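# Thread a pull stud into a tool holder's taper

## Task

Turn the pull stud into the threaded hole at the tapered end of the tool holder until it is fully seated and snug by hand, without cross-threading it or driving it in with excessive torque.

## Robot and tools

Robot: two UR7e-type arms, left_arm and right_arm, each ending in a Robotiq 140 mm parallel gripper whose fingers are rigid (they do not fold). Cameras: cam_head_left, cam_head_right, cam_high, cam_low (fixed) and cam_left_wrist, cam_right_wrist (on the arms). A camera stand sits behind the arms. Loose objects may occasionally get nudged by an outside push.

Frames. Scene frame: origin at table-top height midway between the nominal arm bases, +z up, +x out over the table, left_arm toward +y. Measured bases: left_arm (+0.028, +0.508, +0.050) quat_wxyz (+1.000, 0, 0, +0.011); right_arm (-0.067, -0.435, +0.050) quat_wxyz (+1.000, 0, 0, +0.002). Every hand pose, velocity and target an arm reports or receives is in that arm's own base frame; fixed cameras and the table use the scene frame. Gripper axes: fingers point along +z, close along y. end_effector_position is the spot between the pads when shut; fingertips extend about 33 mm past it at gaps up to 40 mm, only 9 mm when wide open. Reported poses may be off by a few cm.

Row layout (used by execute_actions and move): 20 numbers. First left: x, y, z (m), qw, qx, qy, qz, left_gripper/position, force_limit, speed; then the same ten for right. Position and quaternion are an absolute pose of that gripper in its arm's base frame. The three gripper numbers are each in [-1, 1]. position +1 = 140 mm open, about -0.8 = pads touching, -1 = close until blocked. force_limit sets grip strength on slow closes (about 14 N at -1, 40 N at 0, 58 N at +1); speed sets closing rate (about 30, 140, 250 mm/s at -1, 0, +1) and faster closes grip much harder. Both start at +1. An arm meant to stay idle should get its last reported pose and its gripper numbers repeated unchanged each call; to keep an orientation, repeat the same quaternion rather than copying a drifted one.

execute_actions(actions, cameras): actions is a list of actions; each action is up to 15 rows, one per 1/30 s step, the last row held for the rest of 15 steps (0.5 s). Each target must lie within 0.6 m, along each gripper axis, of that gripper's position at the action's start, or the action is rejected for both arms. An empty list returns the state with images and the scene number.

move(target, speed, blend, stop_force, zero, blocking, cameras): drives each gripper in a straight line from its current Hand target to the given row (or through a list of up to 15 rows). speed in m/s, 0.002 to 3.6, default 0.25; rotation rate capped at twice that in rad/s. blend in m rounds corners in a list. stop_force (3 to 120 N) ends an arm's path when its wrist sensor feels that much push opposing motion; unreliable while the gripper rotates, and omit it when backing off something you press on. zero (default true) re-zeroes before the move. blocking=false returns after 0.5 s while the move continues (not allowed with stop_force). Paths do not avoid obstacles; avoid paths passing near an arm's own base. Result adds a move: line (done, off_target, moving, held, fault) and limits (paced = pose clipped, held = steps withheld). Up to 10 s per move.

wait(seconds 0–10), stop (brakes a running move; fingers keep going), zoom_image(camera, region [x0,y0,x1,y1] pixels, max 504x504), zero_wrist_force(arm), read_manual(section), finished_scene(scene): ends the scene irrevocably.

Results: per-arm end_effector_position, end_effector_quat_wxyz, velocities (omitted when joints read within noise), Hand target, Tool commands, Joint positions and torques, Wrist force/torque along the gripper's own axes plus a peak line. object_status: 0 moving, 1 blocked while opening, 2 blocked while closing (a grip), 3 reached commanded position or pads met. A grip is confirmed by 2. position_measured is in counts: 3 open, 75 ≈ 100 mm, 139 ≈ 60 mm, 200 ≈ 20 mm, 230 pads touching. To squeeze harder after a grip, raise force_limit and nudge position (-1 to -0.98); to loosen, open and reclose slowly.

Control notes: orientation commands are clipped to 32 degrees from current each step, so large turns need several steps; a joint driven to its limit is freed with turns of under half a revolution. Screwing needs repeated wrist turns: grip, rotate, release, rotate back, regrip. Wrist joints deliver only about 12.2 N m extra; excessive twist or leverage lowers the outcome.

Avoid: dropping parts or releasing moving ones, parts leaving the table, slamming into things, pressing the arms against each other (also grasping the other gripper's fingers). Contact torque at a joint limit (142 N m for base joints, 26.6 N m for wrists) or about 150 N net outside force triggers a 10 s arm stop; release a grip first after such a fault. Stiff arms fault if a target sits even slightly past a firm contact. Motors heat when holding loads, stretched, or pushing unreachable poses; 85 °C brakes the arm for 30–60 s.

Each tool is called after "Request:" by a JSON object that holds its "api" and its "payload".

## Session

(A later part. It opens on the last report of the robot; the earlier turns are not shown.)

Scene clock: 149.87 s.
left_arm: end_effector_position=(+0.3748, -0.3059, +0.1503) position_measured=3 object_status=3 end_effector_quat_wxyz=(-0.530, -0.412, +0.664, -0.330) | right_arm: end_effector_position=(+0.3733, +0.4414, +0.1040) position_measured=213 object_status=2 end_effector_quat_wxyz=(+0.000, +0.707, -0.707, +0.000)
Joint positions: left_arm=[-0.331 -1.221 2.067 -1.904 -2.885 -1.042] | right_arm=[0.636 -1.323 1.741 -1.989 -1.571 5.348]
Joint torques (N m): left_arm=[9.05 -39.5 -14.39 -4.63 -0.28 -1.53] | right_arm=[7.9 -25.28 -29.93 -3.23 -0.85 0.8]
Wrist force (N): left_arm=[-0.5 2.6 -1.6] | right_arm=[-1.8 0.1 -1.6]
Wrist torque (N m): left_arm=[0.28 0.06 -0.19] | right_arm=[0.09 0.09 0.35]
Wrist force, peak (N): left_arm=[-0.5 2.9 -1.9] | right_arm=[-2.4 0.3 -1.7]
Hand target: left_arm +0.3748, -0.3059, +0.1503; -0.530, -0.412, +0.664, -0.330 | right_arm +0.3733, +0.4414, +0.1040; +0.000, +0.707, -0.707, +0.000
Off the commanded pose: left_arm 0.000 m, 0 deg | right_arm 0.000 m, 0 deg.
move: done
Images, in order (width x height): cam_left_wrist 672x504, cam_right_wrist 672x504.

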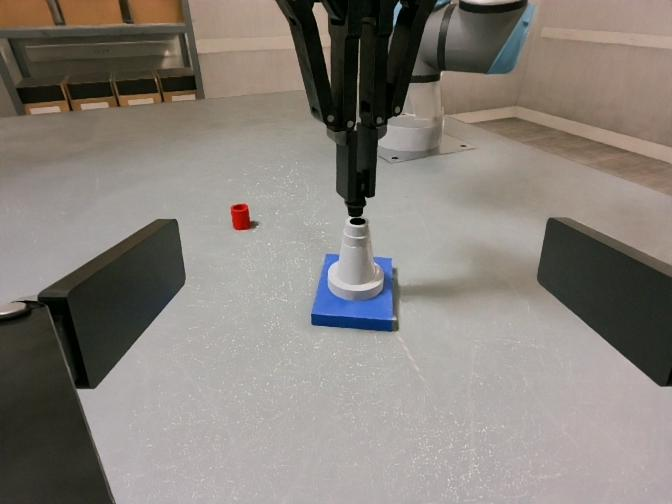

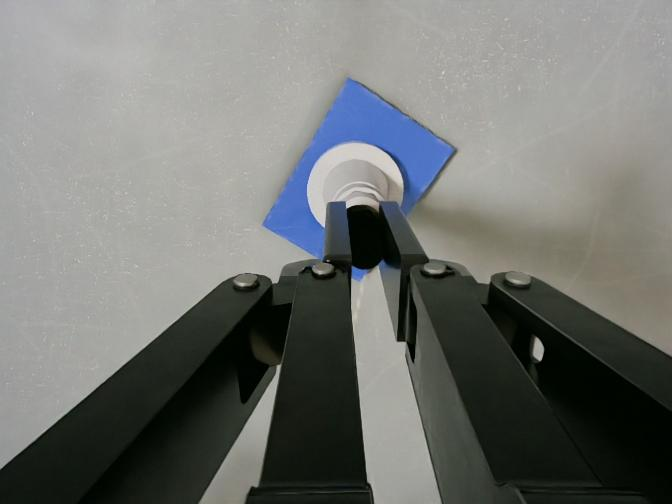

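Request:
{"api": "move", "payload": {"target": [[0.3748,-0.3059,0.1503,-0.530,-0.412,0.664,-0.330,1,1,1,0.3724,0.4442,0.107,0,0.9801,0.1987,0,-1,1,-1],[0.3748,-0.3059,0.1503,-0.530,-0.412,0.664,-0.330,1,1,1,0.3724,0.4442,0.107,0,0.3624,0.932,0,-1,1,-1],[0.3748,-0.3059,0.1503,-0.530,-0.412,0.664,-0.330,1,1,1,0.3724,0.4442,0.107,0,-0.5885,0.8085,0,-1,1,-1]], "speed": 0.8, "blend": [0.002,0.002,0]}}

Request:
{"api": "move", "payload": {"target": [[0.3748,-0.3059,0.1503,-0.530,-0.412,0.664,-0.330,1,1,1,0.3724,0.4442,0.106,0,-0.9983,-0.0584,0,-1,1,-1],[0.3748,-0.3059,0.1503,-0.530,-0.412,0.664,-0.330,1,1,1,0.3724,0.4442,0.105,0,-0.6536,-0.7568,0,-1,1,-1],[0.3748,-0.3059,0.1503,-0.530,-0.412,0.664,-0.330,1,1,1,0.3724,0.4442,0.1035,0,0.0376,-0.9993,0,-1,1,-1]], "speed": 0.8, "blend": [0.002,0.002,0], "cameras": ["cam_left_wrist","cam_right_wrist"]}}

Request:
{"api": "zoom_image", "payload": {"camera": "cam_left_wrist", "region": [310, 160, 400, 260]}}

Request:
{"api": "move", "payload": {"target": [0.3748,-0.3059,0.1503,-0.530,-0.412,0.664,-0.330,1,1,1,0.3724,0.4442,0.088,0,0.0376,-0.9993,0,-1,1,-1], "speed": 0.008, "stop_force": 4, "cameras": ["cam_left_wrist","cam_right_wrist"]}}

Request:
{"api": "zoom_image", "payload": {"camera": "cam_left_wrist", "region": [310, 160, 400, 260]}}

Scene clock: 180.27 s.
left_arm: end_effector_position=(+0.3748, -0.3059, +0.1503) position_measured=3 object_status=3 end_effector_quat_wxyz=(-0.530, -0.412, +0.664, -0.330) | right_arm: end_effector_position=(+0.3724, +0.4442, +0.1070) position_measured=213 object_status=2 end_effector_quat_wxyz=(+0.000, -0.588, +0.809, +0.000)
Joint positions: left_arm=[-0.331 -1.221 2.067 -1.904 -2.885 -1.042] | right_arm=[0.641 -1.322 1.732 -1.981 -1.571 -0.617]
Joint torques (N m): left_arm=[8.7 -39.61 -14.74 -4.65 -0.37 -1.69] | right_arm=[-5.75 -46.99 -17.5 -1.33 0.06 -0.75]
Wrist force (N): left_arm=[-0.5 2.3 -1.8] | right_arm=[-1.8 0.1 -1.6]
Wrist torque (N m): left_arm=[0.22 0.05 -0.19] | right_arm=[0.11 0.11 0.21]
Wrist force, peak (N): left_arm=[-0.9 2.7 -2.0] | right_arm=[-2.3 0.0 -1.9]
Hand target: left_arm +0.3748, -0.3059, +0.1503; -0.530, -0.412, +0.664, -0.330 | right_arm +0.3724, +0.4442, +0.1070; +0.000, -0.588, +0.808, +0.000
Off the commanded pose: left_arm 0.000 m, 0 deg | right_arm 0.000 m, 0 deg.
move: done

Scene clock: 184.17 s.
left_arm: end_effector_position=(+0.3748, -0.3059, +0.1503) position_measured=3 object_status=3 end_effector_quat_wxyz=(-0.530, -0.412, +0.664, -0.330) | right_arm: end_effector_position=(+0.3724, +0.4442, +0.1035) position_measured=213 object_status=2 end_effector_quat_wxyz=(+0.000, -0.037, +0.999, +0.000)
Joint positions: left_arm=[-0.331 -1.221 2.067 -1.904 -2.885 -1.042] | right_arm=[0.641 -1.318 1.737 -1.989 -1.571 -5.717]
Joint torques (N m): left_arm=[7.49 -39.89 -14.04 -4.73 -0.29 -1.6] | right_arm=[-4.88 -46.86 -17.56 -4.05 0.05 -0.71]
Wrist force (N): left_arm=[-0.4 2.3 -1.6] | right_arm=[-1.9 -0.4 -1.6]
Wrist torque (N m): left_arm=[0.22 0.02 -0.19] | right_arm=[-0.02 0.14 0.20]
Wrist force, peak (N): left_arm=[-0.4 2.9 -2.0] | right_arm=[-2.3 0.3 -1.8]
Hand target: left_arm +0.3748, -0.3059, +0.1503; -0.530, -0.412, +0.664, -0.330 | right_arm +0.3724, +0.4442, +0.1035; +0.000, -0.038, +0.999, +0.000
Off the commanded pose: left_arm 0.000 m, 0 deg | right_arm 0.000 m, 0 deg.
move: done
Images, in order (width x height): cam_left_wrist 672x504, cam_right_wrist 672x504.

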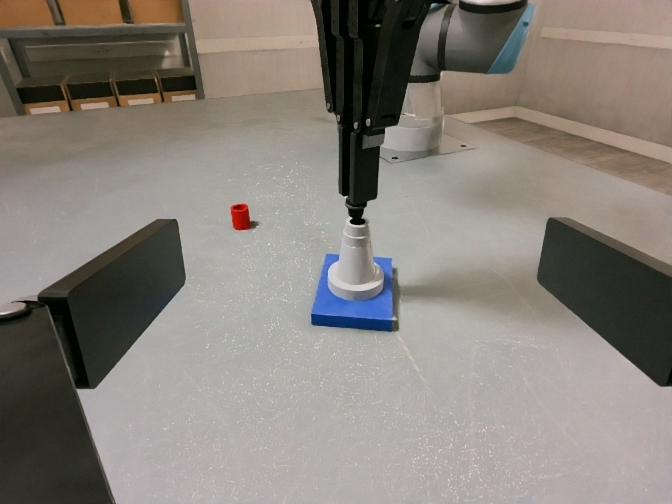

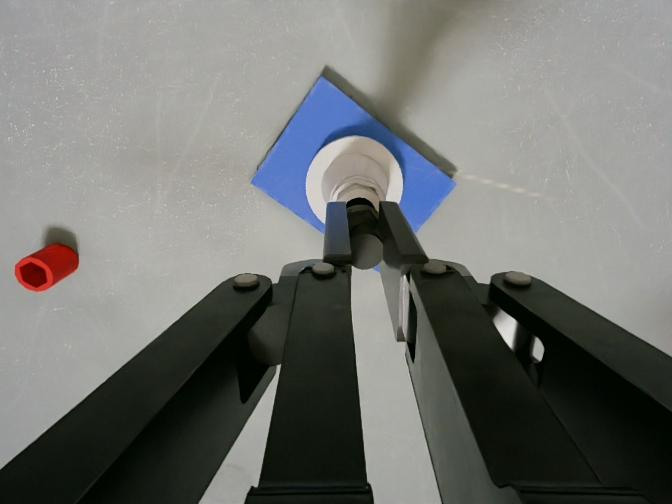

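Scaled by 5.040 from the camera's 672x504 image, which has a finer 960x720 frame.

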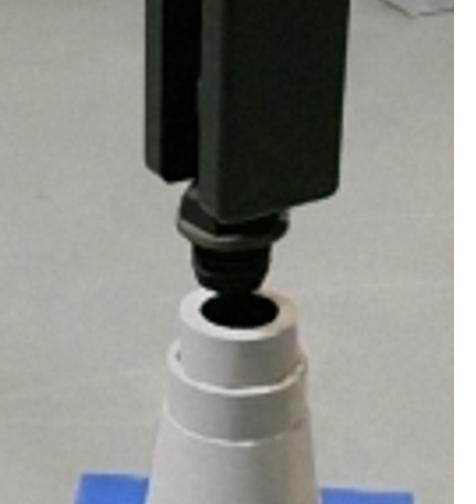

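Scene clock: 186.23 s.
left_arm: end_effector_position=(+0.3748, -0.3059, +0.1503) position_measured=3 object_status=3 end_effector_quat_wxyz=(-0.530, -0.412, +0.664, -0.330) | right_arm: end_effector_position=(+0.3724, +0.4442, +0.0958) position_measured=213 object_status=2 end_effector_quat_wxyz=(+0.000, -0.038, +0.999, +0.000)
Joint positions: left_arm=[-0.331 -1.221 2.067 -1.904 -2.885 -1.042] | right_arm=[0.641 -1.311 1.749 -2.009 -1.571 -5.717]
Joint torques (N m): left_arm=[7.76 -39.74 -14.33 -4.58 -0.32 -1.76] | right_arm=[4.88 -46.67 -33.17 -1.97 -1.68 -1.42]
Wrist force (N): left_arm=[-0.3 2.6 -1.7] | right_arm=[-1.9 -0.1 -1.4]
Wrist torque (N m): left_arm=[0.28 0.00 -0.19] | right_arm=[0.03 0.14 0.20]
Wrist force, peak (N): left_arm=[-0.6 2.7 -1.7] | right_arm=[1.3 0.9 -5.8]
Hand target: left_arm +0.3748, -0.3059, +0.1503; -0.530, -0.412, +0.664, -0.330 | right_arm +0.3724, +0.4442, +0.0958; +0.000, -0.038, +0.999, +0.000
Off the commanded pose: left_arm 0.000 m, 0 deg | right_arm 0.008 m, 0 deg.
move: contact (right_arm)
Images, in order (width x height): cam_left_wrist 672x504, cam_right_wrist 672x504.

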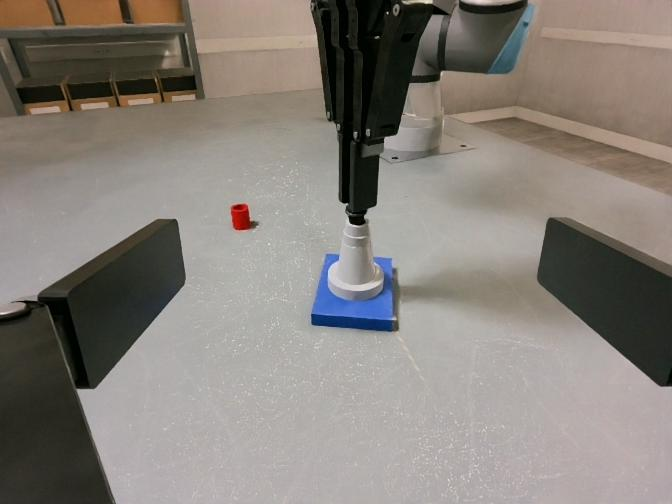

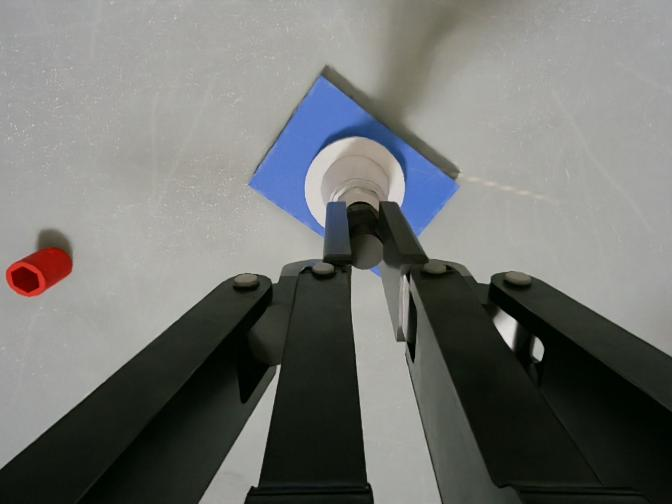

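Scaled by 5.040 from the camera's 672x504 image, which has a finer 960x720 frame.

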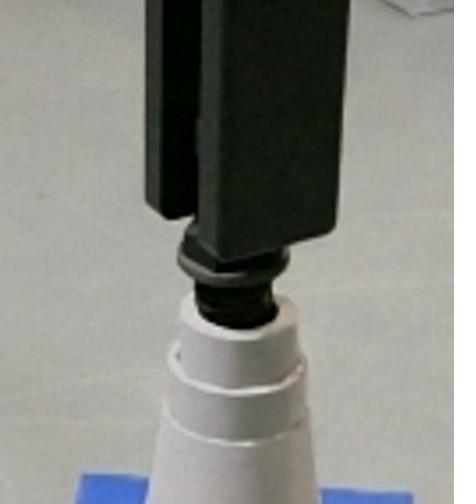

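Request:
{"api": "move", "payload": {"target": [[0.3748,-0.3059,0.1503,-0.530,-0.412,0.664,-0.330,1,1,1,0.3724,0.4442,0.0952,0,-0.8061,-0.5918,0,-1,1,-1],[0.3748,-0.3059,0.1503,-0.530,-0.412,0.664,-0.330,1,1,1,0.3724,0.4442,0.0947,0,-0.9422,0.335,0,-1,1,-1]], "speed": 0.5, "blend": [0.002,0]}}

Request:
{"api": "move", "payload": {"target": [[0.3748,-0.3059,0.1503,-0.530,-0.412,0.664,-0.330,1,1,1,0.3724,0.4442,0.0944,0,-0.6573,0.7537,0,-1,1,-1],[0.3748,-0.3059,0.1503,-0.530,-0.412,0.664,-0.330,1,1,1,0.3724,0.4442,0.0941,0,-0.2515,0.9679,0,-1,1,-1]], "speed": 0.5, "blend": [0.002,0], "cameras": ["cam_left_wrist"]}}

Request:
{"api": "zoom_image", "payload": {"camera": "cam_left_wrist", "region": [310, 160, 400, 260]}}

Scene clock: 203.70 s.
left_arm: end_effector_position=(+0.3748, -0.3059, +0.1503) position_measured=3 object_status=3 end_effector_quat_wxyz=(-0.530, -0.412, +0.664, -0.330) | right_arm: end_effector_position=(+0.3724, +0.4442, +0.0947) position_measured=213 object_status=2 end_effector_quat_wxyz=(+0.000, +0.942, -0.335, +0.000)
Joint positions: left_arm=[-0.331 -1.221 2.067 -1.904 -2.885 -1.042] | right_arm=[0.641 -1.31 1.75 -2.011 -1.571 -1.817]
Joint torques (N m): left_arm=[7.38 -40.12 -14.18 -4.77 -0.35 -1.49] | right_arm=[5.71 -19.77 -31.16 -1.53 0.09 0.84]
Wrist force (N): left_arm=[-0.5 2.5 -1.8] | right_arm=[-1.2 2.2 -6.4]
Wrist torque (N m): left_arm=[0.26 0.05 -0.19] | right_arm=[0.05 0.11 0.33]
Wrist force, peak (N): left_arm=[-0.7 2.6 -2.0] | right_arm=[-1.2 2.5 -9.6]
Hand target: left_arm +0.3748, -0.3059, +0.1503; -0.530, -0.412, +0.664, -0.330 | right_arm +0.3724, +0.4442, +0.0947; +0.000, +0.942, -0.335, +0.000
Off the commanded pose: left_arm 0.000 m, 0 deg | right_arm 0.000 m, 0 deg.
move: done

Scene clock: 206.23 s.
left_arm: end_effector_position=(+0.3748, -0.3059, +0.1503) position_measured=3 object_status=3 end_effector_quat_wxyz=(-0.530, -0.412, +0.664, -0.330) | right_arm: end_effector_position=(+0.3724, +0.4442, +0.0941) position_measured=213 object_status=2 end_effector_quat_wxyz=(+0.000, -0.252, +0.968, +0.000)
Joint positions: left_arm=[-0.331 -1.221 2.067 -1.904 -2.885 -1.042] | right_arm=[0.641 -1.309 1.751 -2.013 -1.571 0.132]
Joint torques (N m): left_arm=[7.48 -39.59 -14.86 -4.64 -0.23 -1.68] | right_arm=[0.08 -3.47 -20.22 -0.28 -2.43 0.65]
Wrist force (N): left_arm=[-0.2 2.4 -1.5] | right_arm=[7.8 3.5 -37.9]
Wrist torque (N m): left_arm=[0.24 -0.02 -0.19] | right_arm=[-0.35 0.09 0.30]
Wrist force, peak (N): left_arm=[-0.5 2.7 -1.9] | right_arm=[7.5 3.0 -40.5]
Hand target: left_arm +0.3748, -0.3059, +0.1503; -0.530, -0.412, +0.664, -0.330 | right_arm +0.3724, +0.4442, +0.0941; +0.000, -0.251, +0.968, +0.000
Off the commanded pose: left_arm 0.000 m, 0 deg | right_arm 0.000 m, 0 deg.
move: done
Images, in order (width x height): cam_left_wrist 672x504.

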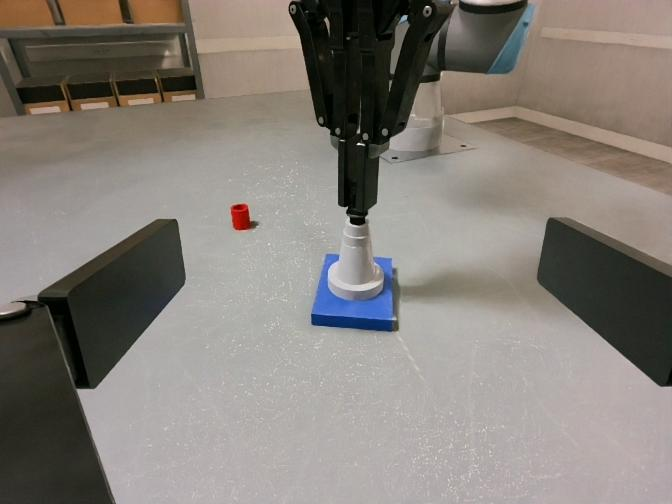

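Scaled by 5.040 from the camera's 672x504 image, which has a finer 960x720 frame.

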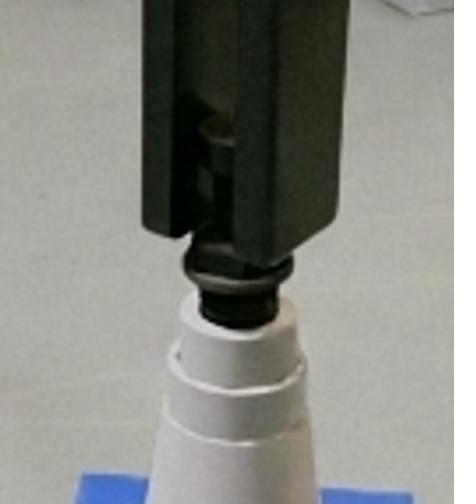

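Request:
{"api": "move", "payload": {"target": [0.3748,-0.3059,0.1503,-0.530,-0.412,0.664,-0.330,1,1,1,0.3724,0.4442,0.0942,0,0.66,0.7513,0,-1,1,-1], "speed": 0.5}}

Request:
{"api": "move", "payload": {"target": [0.3748,-0.3059,0.1503,-0.530,-0.412,0.664,-0.330,1,1,1,0.3724,0.4442,0.0941,0,0.9922,-0.1247,0,-1,1,-1], "speed": 0.5}}

Request:
{"api": "move", "payload": {"target": [0.3748,-0.3059,0.1503,-0.530,-0.412,0.664,-0.330,1,1,1,0.3724,0.4442,0.0940,0,0.4536,-0.8912,0,-1,1,-1], "speed": 0.5, "cameras": ["cam_left_wrist"]}}

Request:
{"api": "zoom_image", "payload": {"camera": "cam_left_wrist", "region": [310, 160, 400, 260]}}

Scene clock: 218.13 s.
left_arm: end_effector_position=(+0.3748, -0.3059, +0.1503) position_measured=3 object_status=3 end_effector_quat_wxyz=(-0.530, -0.412, +0.664, -0.330) | right_arm: end_effector_position=(+0.3724, +0.4442, +0.0942) position_measured=213 object_status=2 end_effector_quat_wxyz=(+0.000, +0.660, +0.751, +0.000)
Joint positions: left_arm=[-0.331 -1.221 2.067 -1.904 -2.885 -1.042] | right_arm=[0.641 -1.309 1.751 -2.013 -1.571 2.082]
Joint torques (N m): left_arm=[7.52 -39.77 -13.97 -4.46 -0.29 -1.69] | right_arm=[2.91 -19.87 -30.13 -1.32 -1.07 0.78]
Wrist force (N): left_arm=[-0.6 2.6 -1.7] | right_arm=[1.7 -2.6 -5.6]
Wrist torque (N m): left_arm=[0.28 0.06 -0.19] | right_arm=[0.07 0.13 0.37]
Wrist force, peak (N): left_arm=[-0.8 2.8 -2.0] | right_arm=[7.8 3.7 -37.8]
Hand target: left_arm +0.3748, -0.3059, +0.1503; -0.530, -0.412, +0.664, -0.330 | right_arm +0.3724, +0.4442, +0.0942; +0.000, +0.660, +0.751, +0.000
Off the commanded pose: left_arm 0.000 m, 0 deg | right_arm 0.000 m, 0 deg.
move: done

Scene clock: 220.67 s.
left_arm: end_effector_position=(+0.3748, -0.3059, +0.1503) position_measured=3 object_status=3 end_effector_quat_wxyz=(-0.530, -0.412, +0.664, -0.330) | right_arm: end_effector_position=(+0.3724, +0.4442, +0.0941) position_measured=213 object_status=2 end_effector_quat_wxyz=(+0.000, +0.992, -0.125, +0.000)
Joint positions: left_arm=[-0.331 -1.221 2.067 -1.904 -2.885 -1.042] | right_arm=[0.641 -1.309 1.751 -2.013 -1.571 4.033]
Joint torques (N m): left_arm=[6.78 -39.51 -13.64 -4.75 -0.26 -1.54] | right_arm=[7.06 -22.56 -32.62 -1.26 -0.27 0.79]
Wrist force (N): left_arm=[-0.4 2.3 -1.7] | right_arm=[-2.3 -0.1 -1.2]
Wrist torque (N m): left_arm=[0.22 0.02 -0.19] | right_arm=[0.03 0.18 0.30]
Wrist force, peak (N): left_arm=[0.0 2.8 -1.8] | right_arm=[-0.5 -3.3 -7.6]
Hand target: left_arm +0.3748, -0.3059, +0.1503; -0.530, -0.412, +0.664, -0.330 | right_arm +0.3724, +0.4442, +0.0941; +0.000, +0.992, -0.125, +0.000
Off the commanded pose: left_arm 0.000 m, 0 deg | right_arm 0.000 m, 0 deg.
move: done

Scene clock: 223.20 s.
left_arm: end_effector_position=(+0.3748, -0.3059, +0.1503) position_measured=3 object_status=3 end_effector_quat_wxyz=(-0.530, -0.412, +0.664, -0.330) | right_arm: end_effector_position=(+0.3724, +0.4442, +0.0940) position_measured=213 object_status=2 end_effector_quat_wxyz=(+0.000, -0.454, +0.891, +0.000)
Joint positions: left_arm=[-0.331 -1.221 2.067 -1.904 -2.885 -1.042] | right_arm=[0.641 -1.309 1.751 -2.013 -1.571 5.982]
Joint torques (N m): left_arm=[6.91 -39.49 -14.39 -4.49 -0.21 -1.63] | right_arm=[6.82 -24.27 -44.7 -8.52 -0.12 0.97]
Wrist force (N): left_arm=[-0.5 2.6 -1.6] | right_arm=[24.8 2.8 -1.4]
Wrist torque (N m): left_arm=[0.29 0.06 -0.19] | right_arm=[-0.32 -0.36 0.17]
Wrist force, peak (N): left_arm=[-0.4 2.8 -2.0] | right_arm=[24.8 2.8 -1.4]
Hand target: left_arm +0.3748, -0.3059, +0.1503; -0.530, -0.412, +0.664, -0.330 | right_arm +0.3724, +0.4442, +0.0940; +0.000, -0.454, +0.891, +0.000
Off the commanded pose: left_arm 0.000 m, 0 deg | right_arm 0.000 m, 0 deg.
move: done
Images, in order (width x height): cam_left_wrist 672x504.

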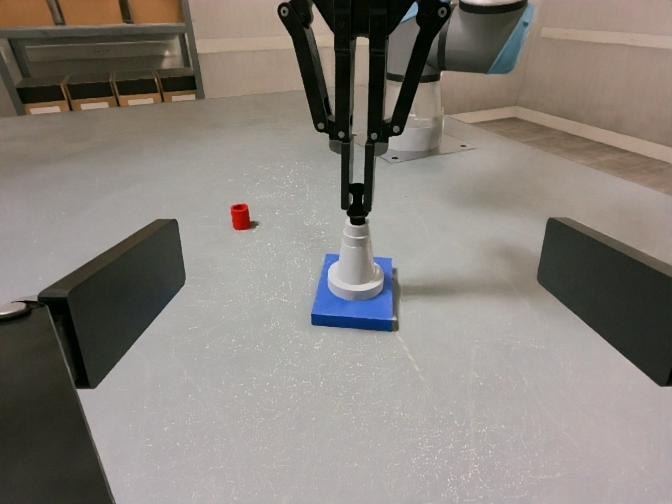

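Scaled by 5.040 from the camera's 672x504 image, which has a finer 960x720 frame.

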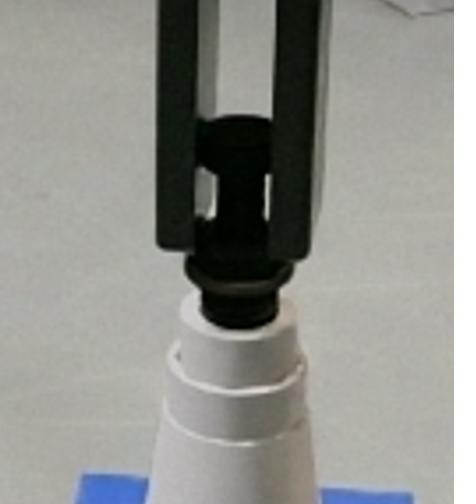

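Request:
{"api": "move", "payload": {"target": [[0.3748,-0.3059,0.1503,-0.530,-0.412,0.664,-0.330,1,1,1,0.3724,0.4442,0.0940,0,0.4536,-0.8912,0,-0.2,1,-1],[0.3748,-0.3059,0.1503,-0.530,-0.412,0.664,-0.330,1,1,1,0.3724,0.4442,0.0950,0,0.9922,-0.1247,0,-0.2,1,-1],[0.3748,-0.3059,0.1503,-0.530,-0.412,0.664,-0.330,1,1,1,0.3724,0.4442,0.0950,0,0.66,0.7513,0,-0.2,1,-1],[0.3748,-0.3059,0.1503,-0.530,-0.412,0.664,-0.330,1,1,1,0.3724,0.4442,0.0950,0,-0.2515,0.9679,0,-0.2,1,-1]], "speed": 1.2, "blend": [0,0.002,0.002,0], "cameras": ["cam_left_wrist","cam_right_wrist"]}}

Request:
{"api": "zoom_image", "payload": {"camera": "cam_right_wrist", "region": [290, 130, 430, 280]}}

Request:
{"api": "move", "payload": {"target": [[0.3748,-0.3059,0.1503,-0.530,-0.412,0.664,-0.330,1,1,1,0.3724,0.4442,0.0950,0,-0.9422,0.335,0,-0.2,1,-1],[0.3748,-0.3059,0.1503,-0.530,-0.412,0.664,-0.330,1,1,1,0.3724,0.4442,0.0950,0,-0.8061,-0.5918,0,-0.2,1,-1],[0.3748,-0.3059,0.1503,-0.530,-0.412,0.664,-0.330,1,1,1,0.3724,0.4442,0.0950,0,0.0376,-0.9993,0,-0.2,1,-1]], "speed": 1.2, "blend": [0.002,0.002,0], "cameras": ["cam_left_wrist","cam_right_wrist"]}}

Request:
{"api": "zoom_image", "payload": {"camera": "cam_left_wrist", "region": [310, 160, 400, 260]}}

Request:
{"api": "zoom_image", "payload": {"camera": "cam_right_wrist", "region": [290, 130, 430, 280]}}

Scene clock: 242.93 s.
left_arm: end_effector_position=(+0.3748, -0.3059, +0.1503) position_measured=3 object_status=3 end_effector_quat_wxyz=(-0.530, -0.412, +0.664, -0.330) | right_arm: end_effector_position=(+0.3724, +0.4442, +0.0950) position_measured=154 object_status=3 end_effector_quat_wxyz=(+0.000, -0.251, +0.968, +0.000)
Joint positions: left_arm=[-0.331 -1.221 2.067 -1.904 -2.885 -1.042] | right_arm=[0.641 -1.31 1.75 -2.011 -1.571 0.133]
Joint torques (N m): left_arm=[6.27 -39.2 -13.85 -4.56 -0.32 -1.62] | right_arm=[-5.65 -46.51 -16.94 -1.4 0.28 -0.59]
Wrist force (N): left_arm=[-0.4 2.2 -1.7] | right_arm=[-3.0 -0.9 -1.6]
Wrist torque (N m): left_arm=[0.20 0.02 -0.19] | right_arm=[-0.14 0.37 0.19]
Wrist force, peak (N): left_arm=[-0.6 2.6 -2.1] | right_arm=[25.2 2.7 -1.8]
Hand target: left_arm +0.3748, -0.3059, +0.1503; -0.530, -0.412, +0.664, -0.330 | right_arm +0.3724, +0.4442, +0.0950; +0.000, -0.251, +0.968, +0.000
Off the commanded pose: left_arm 0.000 m, 0 deg | right_arm 0.000 m, 0 deg.
move: done
Images, in order (width x height): cam_left_wrist 672x504, cam_right_wrist 672x504.

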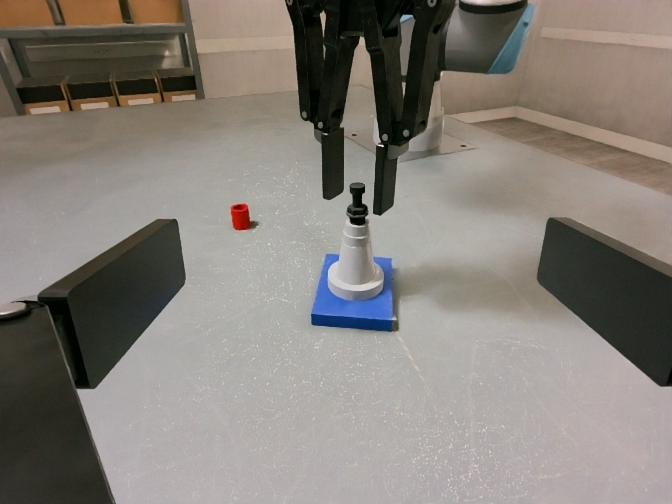

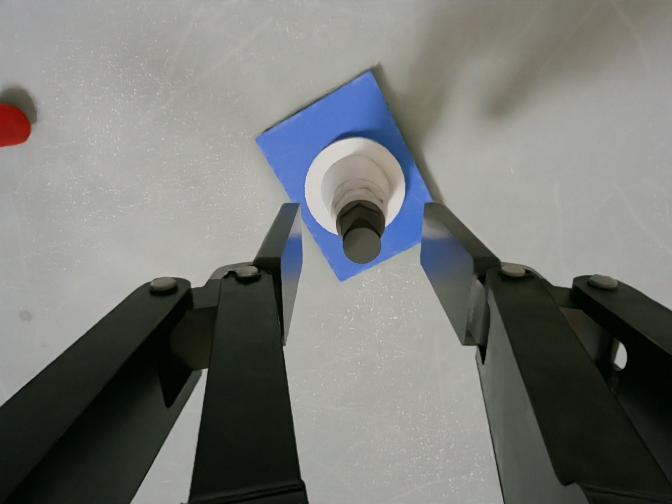

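Scaled by 3.360 from the camera's 672x504 image, which has a finer 960x720 frame.

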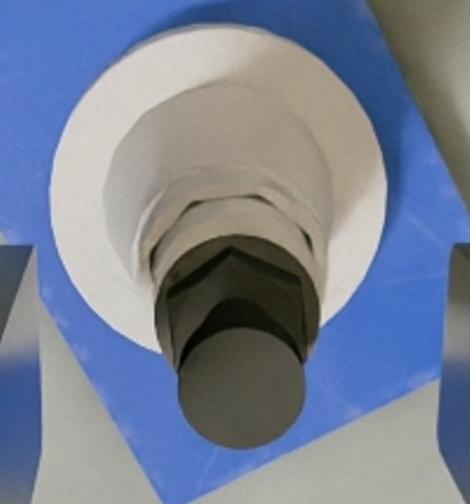

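Scene clock: 246.23 s.
left_arm: end_effector_position=(+0.3748, -0.3059, +0.1503) position_measured=3 object_status=3 end_effector_quat_wxyz=(-0.530, -0.412, +0.664, -0.330) | right_arm: end_effector_position=(+0.3724, +0.4442, +0.0950) position_measured=154 object_status=3 end_effector_quat_wxyz=(+0.000, -0.037, +0.999, +0.000)
Joint positions: left_arm=[-0.331 -1.221 2.067 -1.904 -2.885 -1.042] | right_arm=[0.641 -1.31 1.75 -2.011 -1.571 -5.717]
Joint torques (N m): left_arm=[6.36 -39.78 -14.17 -4.63 -0.3 -1.72] | right_arm=[-5 -46.59 -16.66 -1.47 0.27 -0.63]
Wrist force (N): left_arm=[-0.4 2.4 -1.9] | right_arm=[-2.9 -1.2 -1.9]
Wrist torque (N m): left_arm=[0.24 0.02 -0.19] | right_arm=[-0.19 0.35 0.20]
Wrist force, peak (N): left_arm=[-0.6 2.7 -1.9] | right_arm=[-3.3 -1.0 -1.7]
Hand target: left_arm +0.3748, -0.3059, +0.1503; -0.530, -0.412, +0.664, -0.330 | right_arm +0.3724, +0.4442, +0.0950; +0.000, -0.038, +0.999, +0.000
Off the commanded pose: left_arm 0.000 m, 0 deg | right_arm 0.000 m, 0 deg.
move: done
Images, in order (width x height): cam_left_wrist 672x504, cam_right_wrist 672x504.

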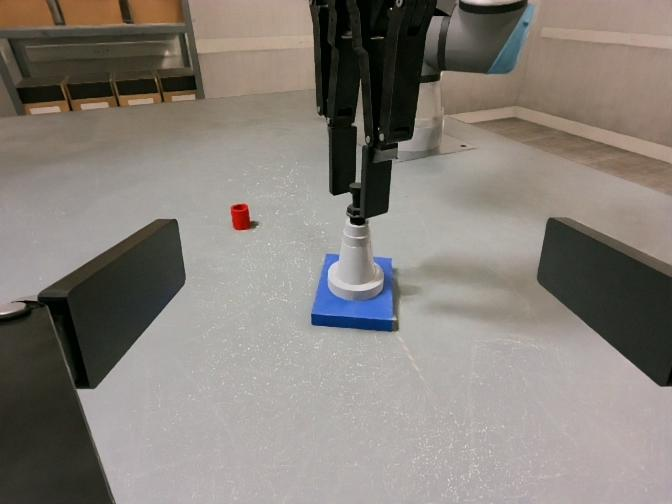

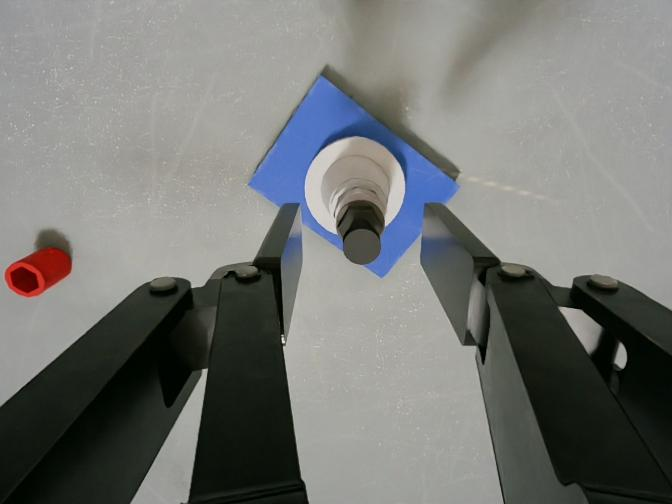

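Scaled by 5.040 from the camera's 672x504 image, which has a finer 960x720 frame.

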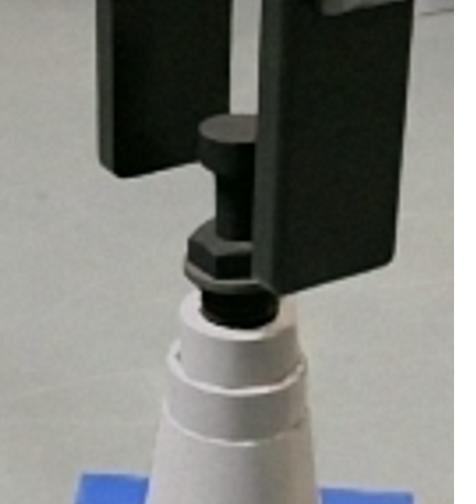

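Scaled by 3.360 from the camera's 672x504 image, which has a finer 960x720 frame.

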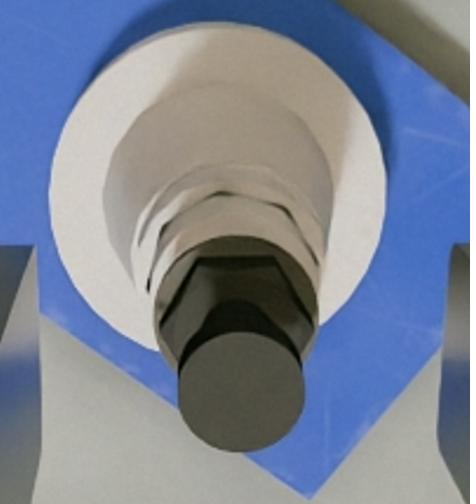

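Request:
{"api": "move", "payload": {"target": [[0.3748,-0.3059,0.1503,-0.530,-0.412,0.664,-0.330,1,1,1,0.3724,0.4442,0.0945,0,0.0376,-0.9993,0,-0.2,1,-1],[0.3748,-0.3059,0.1503,-0.530,-0.412,0.664,-0.330,1,1,1,0.3724,0.4442,0.0945,0,0.0376,-0.9993,0,-1,1,-1]]}}

Request:
{"api": "move", "payload": {"target": [[0.3748,-0.3059,0.1503,-0.530,-0.412,0.664,-0.330,1,1,1,0.3724,0.4442,0.0938,0,-0.8061,-0.5918,0,-1,1,-1],[0.3748,-0.3059,0.1503,-0.530,-0.412,0.664,-0.330,1,1,1,0.3724,0.4442,0.0931,0,-0.9422,0.335,0,-1,1,-1]], "speed": 0.6, "blend": [0.002,0]}}

Request:
{"api": "move", "payload": {"target": [[0.3748,-0.3059,0.1503,-0.530,-0.412,0.664,-0.330,1,1,1,0.3724,0.4442,0.0924,0,-0.2515,0.9679,0,-1,1,-1],[0.3748,-0.3059,0.1503,-0.530,-0.412,0.664,-0.330,1,1,1,0.3724,0.4442,0.0917,0,0.66,0.7513,0,-1,1,-1]], "speed": 0.6, "blend": [0.002,0], "cameras": ["cam_left_wrist"]}}

Request:
{"api": "zoom_image", "payload": {"camera": "cam_left_wrist", "region": [310, 160, 400, 260]}}

Scene clock: 261.03 s.
left_arm: end_effector_position=(+0.3748, -0.3059, +0.1503) position_measured=3 object_status=3 end_effector_quat_wxyz=(-0.530, -0.412, +0.664, -0.330) | right_arm: end_effector_position=(+0.3724, +0.4442, +0.0945) position_measured=213 object_status=0 end_effector_quat_wxyz=(+0.000, -0.038, +0.999, +0.000)
Joint positions: left_arm=[-0.331 -1.221 2.067 -1.904 -2.885 -1.042] | right_arm=[0.641 -1.31 1.751 -2.012 -1.571 -5.717]
Joint torques (N m): left_arm=[5.61 -39.43 -14.08 -4.64 -0.31 -1.68] | right_arm=[6.93 -21.86 -19.09 -1.62 -1.7 -0.61]
Wrist force (N): left_arm=[-0.4 2.5 -1.5] | right_arm=[-2.7 -2.5 -10.1]
Wrist torque (N m): left_arm=[0.26 0.04 -0.18] | right_arm=[-0.17 0.39 0.20]
Wrist force, peak (N): left_arm=[-0.5 2.5 -2.2] | right_arm=[-2.7 -2.2 -10.4]
Hand target: left_arm +0.3748, -0.3059, +0.1503; -0.530, -0.412, +0.664, -0.330 | right_arm +0.3724, +0.4442, +0.0945; +0.000, -0.038, +0.999, +0.000
Off the commanded pose: left_arm 0.000 m, 0 deg | right_arm 0.000 m, 0 deg.
move: done

Scene clock: 265.50 s.
left_arm: end_effector_position=(+0.3748, -0.3059, +0.1503) position_measured=3 object_status=3 end_effector_quat_wxyz=(-0.530, -0.412, +0.664, -0.330) | right_arm: end_effector_position=(+0.3724, +0.4442, +0.0931) position_measured=213 object_status=2 end_effector_quat_wxyz=(+0.000, +0.942, -0.335, +0.000)
Joint positions: left_arm=[-0.331 -1.221 2.067 -1.904 -2.885 -1.042] | right_arm=[0.641 -1.308 1.753 -2.015 -1.571 -1.817]
Joint torques (N m): left_arm=[5.83 -39.59 -14.64 -4.62 -0.25 -1.66] | right_arm=[-1.35 -13.66 -27.18 -1.07 -2.16 0.83]
Wrist force (N): left_arm=[-0.5 2.4 -1.8] | right_arm=[-11.6 2.7 -19.4]
Wrist torque (N m): left_arm=[0.24 0.06 -0.18] | right_arm=[-0.13 0.48 0.31]
Wrist force, peak (N): left_arm=[-0.6 2.8 -1.7] | right_arm=[-7.4 -8.9 -23.5]
Hand target: left_arm +0.3748, -0.3059, +0.1503; -0.530, -0.412, +0.664, -0.330 | right_arm +0.3724, +0.4442, +0.0931; +0.000, +0.942, -0.335, +0.000
Off the commanded pose: left_arm 0.000 m, 0 deg | right_arm 0.000 m, 0 deg.
move: done; blend cut to 0 m at target 1

Scene clock: 269.37 s.
left_arm: end_effector_position=(+0.3748, -0.3059, +0.1503) position_measured=3 object_status=3 end_effector_quat_wxyz=(-0.530, -0.412, +0.664, -0.330) | right_arm: end_effector_position=(+0.3724, +0.4442, +0.0917) position_measured=213 object_status=2 end_effector_quat_wxyz=(+0.000, +0.660, +0.751, +0.000)
Joint positions: left_arm=[-0.331 -1.221 2.067 -1.904 -2.885 -1.042] | right_arm=[0.641 -1.307 1.755 -2.019 -1.571 2.082]
Joint torques (N m): left_arm=[5.03 -39.25 -14.56 -4.78 -0.21 -1.69] | right_arm=[-1.3 -13.28 -28.74 -2.08 -2.39 0.7]
Wrist force (N): left_arm=[-0.3 2.7 -1.6] | right_arm=[-2.0 -9.9 -20.7]
Wrist torque (N m): left_arm=[0.31 0.02 -0.19] | right_arm=[0.25 0.33 0.36]
Wrist force, peak (N): left_arm=[-0.4 2.8 -1.8] | right_arm=[-9.3 7.1 -23.8]
Hand target: left_arm +0.3748, -0.3059, +0.1503; -0.530, -0.412, +0.664, -0.330 | right_arm +0.3724, +0.4442, +0.0917; +0.000, +0.660, +0.751, +0.000
Off the commanded pose: left_arm 0.000 m, 0 deg | right_arm 0.000 m, 0 deg.
move: done
Images, in order (width x height): cam_left_wrist 672x504.

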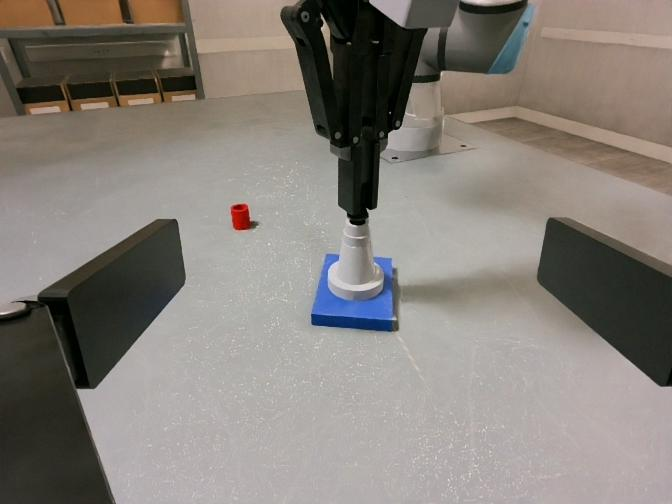

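Scaled by 5.040 from the camera's 672x504 image, which has a finer 960x720 frame.

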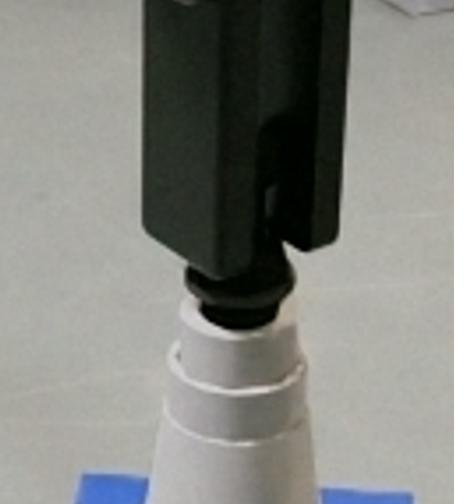

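Request:
{"api": "move", "payload": {"target": [[0.3748,-0.3059,0.1503,-0.530,-0.412,0.664,-0.330,1,1,1,0.3724,0.4442,0.0912,0,0.9922,-0.1247,0,-1,1,-1],[0.3748,-0.3059,0.1503,-0.530,-0.412,0.664,-0.330,1,1,1,0.3724,0.4442,0.0907,0,0.4536,-0.8912,0,-1,1,-1]], "speed": 0.6, "blend": [0.002,0]}}

Request:
{"api": "move", "payload": {"target": [[0.3748,-0.3059,0.1503,-0.530,-0.412,0.664,-0.330,1,1,1,0.3724,0.4442,0.0907,0,0.4536,-0.8912,0,-0.2,1,-1],[0.3748,-0.3059,0.1503,-0.530,-0.412,0.664,-0.330,1,1,1,0.3724,0.4442,0.0917,0,0.9922,-0.1247,0,-0.2,1,-1],[0.3748,-0.3059,0.1503,-0.530,-0.412,0.664,-0.330,1,1,1,0.3724,0.4442,0.0917,0,0.66,0.7513,0,-0.2,1,-1],[0.3748,-0.3059,0.1503,-0.530,-0.412,0.664,-0.330,1,1,1,0.3724,0.4442,0.0917,0,-0.2515,0.9679,0,-0.2,1,-1]], "speed": 1.2, "blend": [0,0.002,0.002,0], "cameras": ["cam_left_wrist"]}}

Request:
{"api": "zoom_image", "payload": {"camera": "cam_left_wrist", "region": [310, 160, 400, 260]}}

Request:
{"api": "move", "payload": {"target": [[0.3748,-0.3059,0.1503,-0.530,-0.412,0.664,-0.330,1,1,1,0.3724,0.4442,0.0917,0,-0.9422,0.335,0,-0.2,1,-1],[0.3748,-0.3059,0.1503,-0.530,-0.412,0.664,-0.330,1,1,1,0.3724,0.4442,0.0917,0,-0.8061,-0.5918,0,-0.2,1,-1],[0.3748,-0.3059,0.1503,-0.530,-0.412,0.664,-0.330,1,1,1,0.3724,0.4442,0.0917,0,0.0376,-0.9993,0,-0.2,1,-1],[0.3748,-0.3059,0.1503,-0.530,-0.412,0.664,-0.330,1,1,1,0.3724,0.4442,0.0917,0,0.0376,-0.9993,0,-1,1,-1]], "speed": 1.2, "blend": [0.002,0.002,0,0]}}

Request:
{"api": "move", "payload": {"target": [[0.3748,-0.3059,0.1503,-0.530,-0.412,0.664,-0.330,1,1,1,0.3724,0.4442,0.0911,0,-0.8061,-0.5918,0,-1,1,-1],[0.3748,-0.3059,0.1503,-0.530,-0.412,0.664,-0.330,1,1,1,0.3724,0.4442,0.0905,0,-0.9422,0.335,0,-1,1,-1]], "speed": 0.5, "blend": [0.002,0], "cameras": ["cam_left_wrist"]}}

Request:
{"api": "zoom_image", "payload": {"camera": "cam_left_wrist", "region": [310, 160, 400, 260]}}

Scene clock: 294.53 s.
left_arm: end_effector_position=(+0.3748, -0.3059, +0.1503) position_measured=3 object_status=3 end_effector_quat_wxyz=(-0.530, -0.412, +0.664, -0.330) | right_arm: end_effector_position=(+0.3724, +0.4442, +0.0907) position_measured=213 object_status=2 end_effector_quat_wxyz=(+0.000, -0.454, +0.891, +0.000)
Joint positions: left_arm=[-0.331 -1.221 2.067 -1.904 -2.885 -1.042] | right_arm=[0.641 -1.306 1.756 -2.021 -1.571 5.982]
Joint torques (N m): left_arm=[5.57 -39.09 -13.58 -4.73 -0.3 -1.7] | right_arm=[2.03 -23.91 -32.8 -1.25 -1.52 0.86]
Wrist force (N): left_arm=[-0.8 2.4 -1.6] | right_arm=[-3.3 1.5 -1.1]
Wrist torque (N m): left_arm=[0.23 0.11 -0.18] | right_arm=[-0.20 0.29 0.35]
Wrist force, peak (N): left_arm=[-0.4 2.8 -1.9] | right_arm=[-1.8 -10.1 -20.3]
Hand target: left_arm +0.3748, -0.3059, +0.1503; -0.530, -0.412, +0.664, -0.330 | right_arm +0.3724, +0.4442, +0.0907; +0.000, -0.454, +0.891, +0.000
Off the commanded pose: left_arm 0.000 m, 0 deg | right_arm 0.000 m, 0 deg.
move: done

Scene clock: 299.30 s.
left_arm: end_effector_position=(+0.3748, -0.3059, +0.1503) position_measured=3 object_status=3 end_effector_quat_wxyz=(-0.530, -0.412, +0.664, -0.330) | right_arm: end_effector_position=(+0.3724, +0.4442, +0.0917) position_measured=154 object_status=3 end_effector_quat_wxyz=(+0.000, -0.251, +0.968, +0.000)
Joint positions: left_arm=[-0.331 -1.221 2.067 -1.904 -2.885 -1.042] | right_arm=[0.641 -1.307 1.755 -2.019 -1.571 0.133]
Joint torques (N m): left_arm=[4.91 -39.73 -14.11 -4.62 -0.33 -1.55] | right_arm=[-6.25 -46.63 -16.71 -1.34 0.36 -0.71]
Wrist force (N): left_arm=[-0.5 2.3 -1.8] | right_arm=[-3.0 -0.7 -1.8]
Wrist torque (N m): left_arm=[0.22 0.05 -0.19] | right_arm=[-0.10 0.38 0.19]
Wrist force, peak (N): left_arm=[-0.6 2.8 -1.7] | right_arm=[-3.4 -0.7 -2.0]
Hand target: left_arm +0.3748, -0.3059, +0.1503; -0.530, -0.412, +0.664, -0.330 | right_arm +0.3724, +0.4442, +0.0917; +0.000, -0.251, +0.968, +0.000
Off the commanded pose: left_arm 0.000 m, 0 deg | right_arm 0.000 m, 0 deg.
move: done
Images, in order (width x height): cam_left_wrist 672x504.

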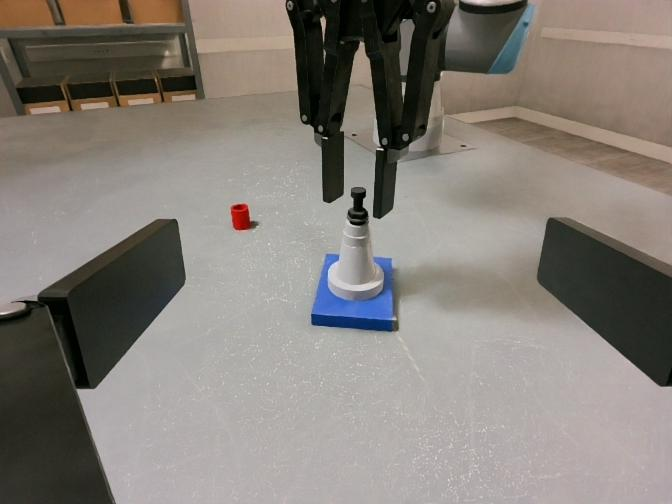

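Scaled by 5.040 from the camera's 672x504 image, which has a finer 960x720 frame.

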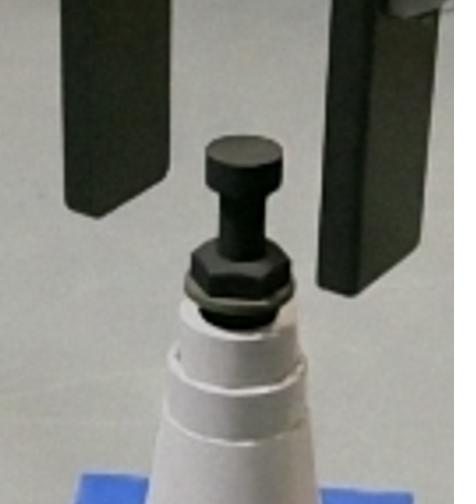

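Scene clock: 304.47 s.
left_arm: end_effector_position=(+0.3748, -0.3059, +0.1503) position_measured=3 object_status=3 end_effector_quat_wxyz=(-0.530, -0.412, +0.664, -0.330) | right_arm: end_effector_position=(+0.3724, +0.4442, +0.0917) position_measured=213 object_status=0 end_effector_quat_wxyz=(+0.000, -0.038, +0.999, +0.000)
Joint positions: left_arm=[-0.331 -1.221 2.067 -1.904 -2.885 -1.042] | right_arm=[0.641 -1.307 1.755 -2.019 -1.571 -5.717]
Joint torques (N m): left_arm=[4.7 -39.74 -14.09 -4.63 -0.34 -1.61] | right_arm=[6.71 -42.28 -22.23 -2.73 -1.85 -1.4]
Wrist force (N): left_arm=[-0.2 2.4 -1.5] | right_arm=[-2.8 -0.7 -8.6]
Wrist torque (N m): left_arm=[0.25 0.00 -0.18] | right_arm=[-0.19 0.36 0.19]
Wrist force, peak (N): left_arm=[-0.8 2.5 -2.0] | right_arm=[-2.8 -0.7 -8.6]
Hand target: left_arm +0.3748, -0.3059, +0.1503; -0.530, -0.412, +0.664, -0.330 | right_arm +0.3724, +0.4442, +0.0917; +0.000, -0.038, +0.999, +0.000
Off the commanded pose: left_arm 0.000 m, 0 deg | right_arm 0.000 m, 0 deg.
move: done

Scene clock: 309.53 s.
left_arm: end_effector_position=(+0.3748, -0.3059, +0.1503) position_measured=3 object_status=3 end_effector_quat_wxyz=(-0.530, -0.412, +0.664, -0.330) | right_arm: end_effector_position=(+0.3724, +0.4442, +0.0905) position_measured=213 object_status=2 end_effector_quat_wxyz=(+0.000, +0.942, -0.335, +0.000)
Joint positions: left_arm=[-0.331 -1.221 2.067 -1.904 -2.885 -1.042] | right_arm=[0.641 -1.305 1.757 -2.022 -1.571 -1.817]
Joint torques (N m): left_arm=[5.21 -39.6 -14.99 -4.65 -0.32 -1.55] | right_arm=[-0.84 -19.68 -32.17 -1.52 -4.57 0.72]
Wrist force (N): left_arm=[-0.6 2.4 -1.5] | right_arm=[-20.5 -1.4 -6.5]
Wrist torque (N m): left_arm=[0.25 0.07 -0.18] | right_arm=[0.13 0.74 0.24]
Wrist force, peak (N): left_arm=[-0.5 2.6 -2.0] | right_arm=[-14.5 -9.9 -20.5]
Hand target: left_arm +0.3748, -0.3059, +0.1503; -0.530, -0.412, +0.664, -0.330 | right_arm +0.3724, +0.4442, +0.0905; +0.000, +0.942, -0.335, +0.000
Off the commanded pose: left_arm 0.000 m, 0 deg | right_arm 0.000 m, 0 deg.
move: done; blend cut to 0 m at target 1
Images, in order (width x height): cam_left_wrist 672x504.

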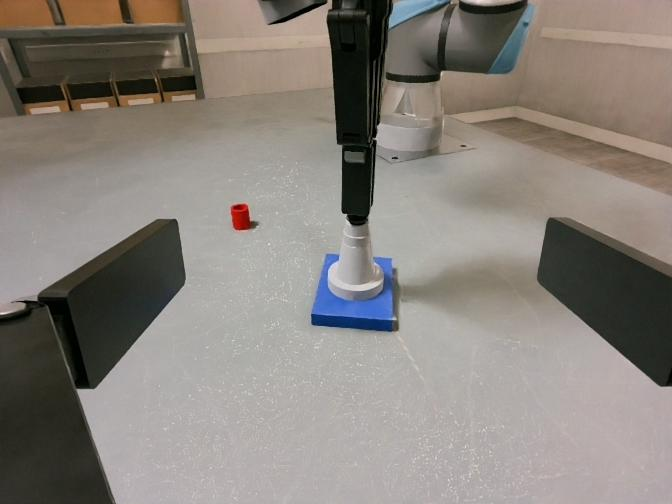

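Scaled by 5.040 from the camera's 672x504 image, which has a finer 960x720 frame.

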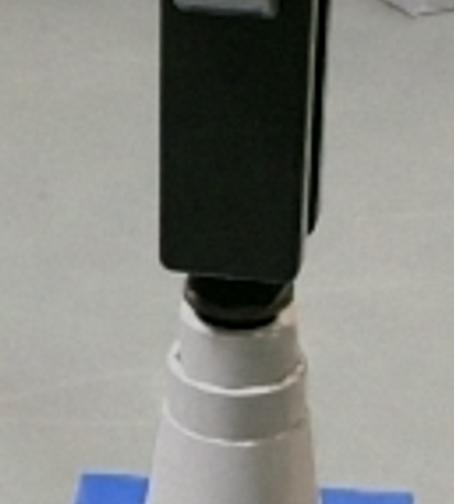

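Request:
{"api": "move", "payload": {"target": [[0.3748,-0.3059,0.1503,-0.530,-0.412,0.664,-0.330,1,1,1,0.3724,0.4442,0.0900,0,-0.2515,0.9679,0,-1,1,-1],[0.3748,-0.3059,0.1503,-0.530,-0.412,0.664,-0.330,1,1,1,0.3724,0.4442,0.0896,0,0.66,0.7513,0,-1,1,-1]], "speed": 0.4, "cameras": ["cam_left_wrist"]}}

Request:
{"api": "zoom_image", "payload": {"camera": "cam_left_wrist", "region": [310, 160, 400, 260]}}

Scene clock: 335.27 s.
left_arm: end_effector_position=(+0.3748, -0.3059, +0.1503) position_measured=3 object_status=3 end_effector_quat_wxyz=(-0.530, -0.412, +0.664, -0.330) | right_arm: end_effector_position=(+0.3724, +0.4442, +0.0896) position_measured=213 object_status=2 end_effector_quat_wxyz=(+0.000, +0.660, +0.751, +0.000)
Joint positions: left_arm=[-0.331 -1.221 2.067 -1.904 -2.885 -1.042] | right_arm=[0.641 -1.304 1.758 -2.024 -1.571 2.082]
Joint torques (N m): left_arm=[3.72 -39.86 -14.42 -4.67 -0.25 -1.61] | right_arm=[6.69 -32.58 -43.5 -5.19 -1.4 0.88]
Wrist force (N): left_arm=[-0.3 2.4 -1.7] | right_arm=[-3.6 -5.8 16.3]
Wrist torque (N m): left_arm=[0.25 0.01 -0.19] | right_arm=[0.01 0.52 0.35]
Wrist force, peak (N): left_arm=[-0.6 2.8 -1.8] | right_arm=[-20.7 -1.4 -6.6]
Hand target: left_arm +0.3748, -0.3059, +0.1503; -0.530, -0.412, +0.664, -0.330 | right_arm +0.3724, +0.4442, +0.0896; +0.000, +0.660, +0.751, +0.000
Off the commanded pose: left_arm 0.000 m, 0 deg | right_arm 0.000 m, 0 deg.
move: done
Images, in order (width x height): cam_left_wrist 672x504.

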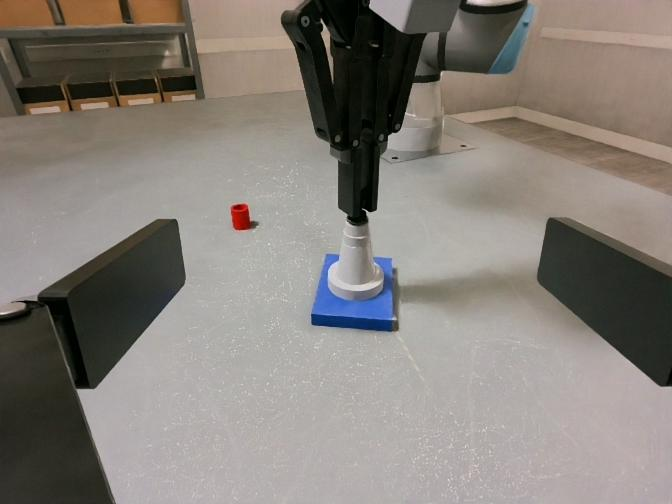

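Scaled by 5.040 from the camera's 672x504 image, which has a finer 960x720 frame.

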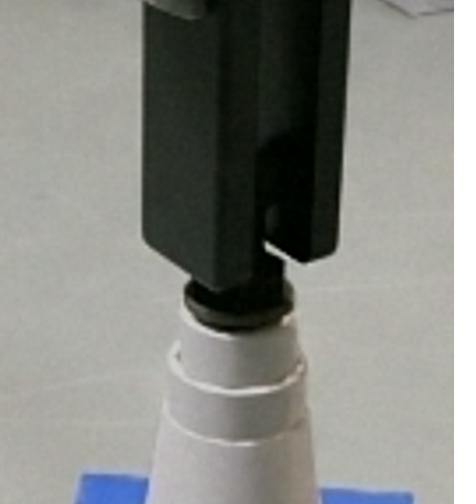

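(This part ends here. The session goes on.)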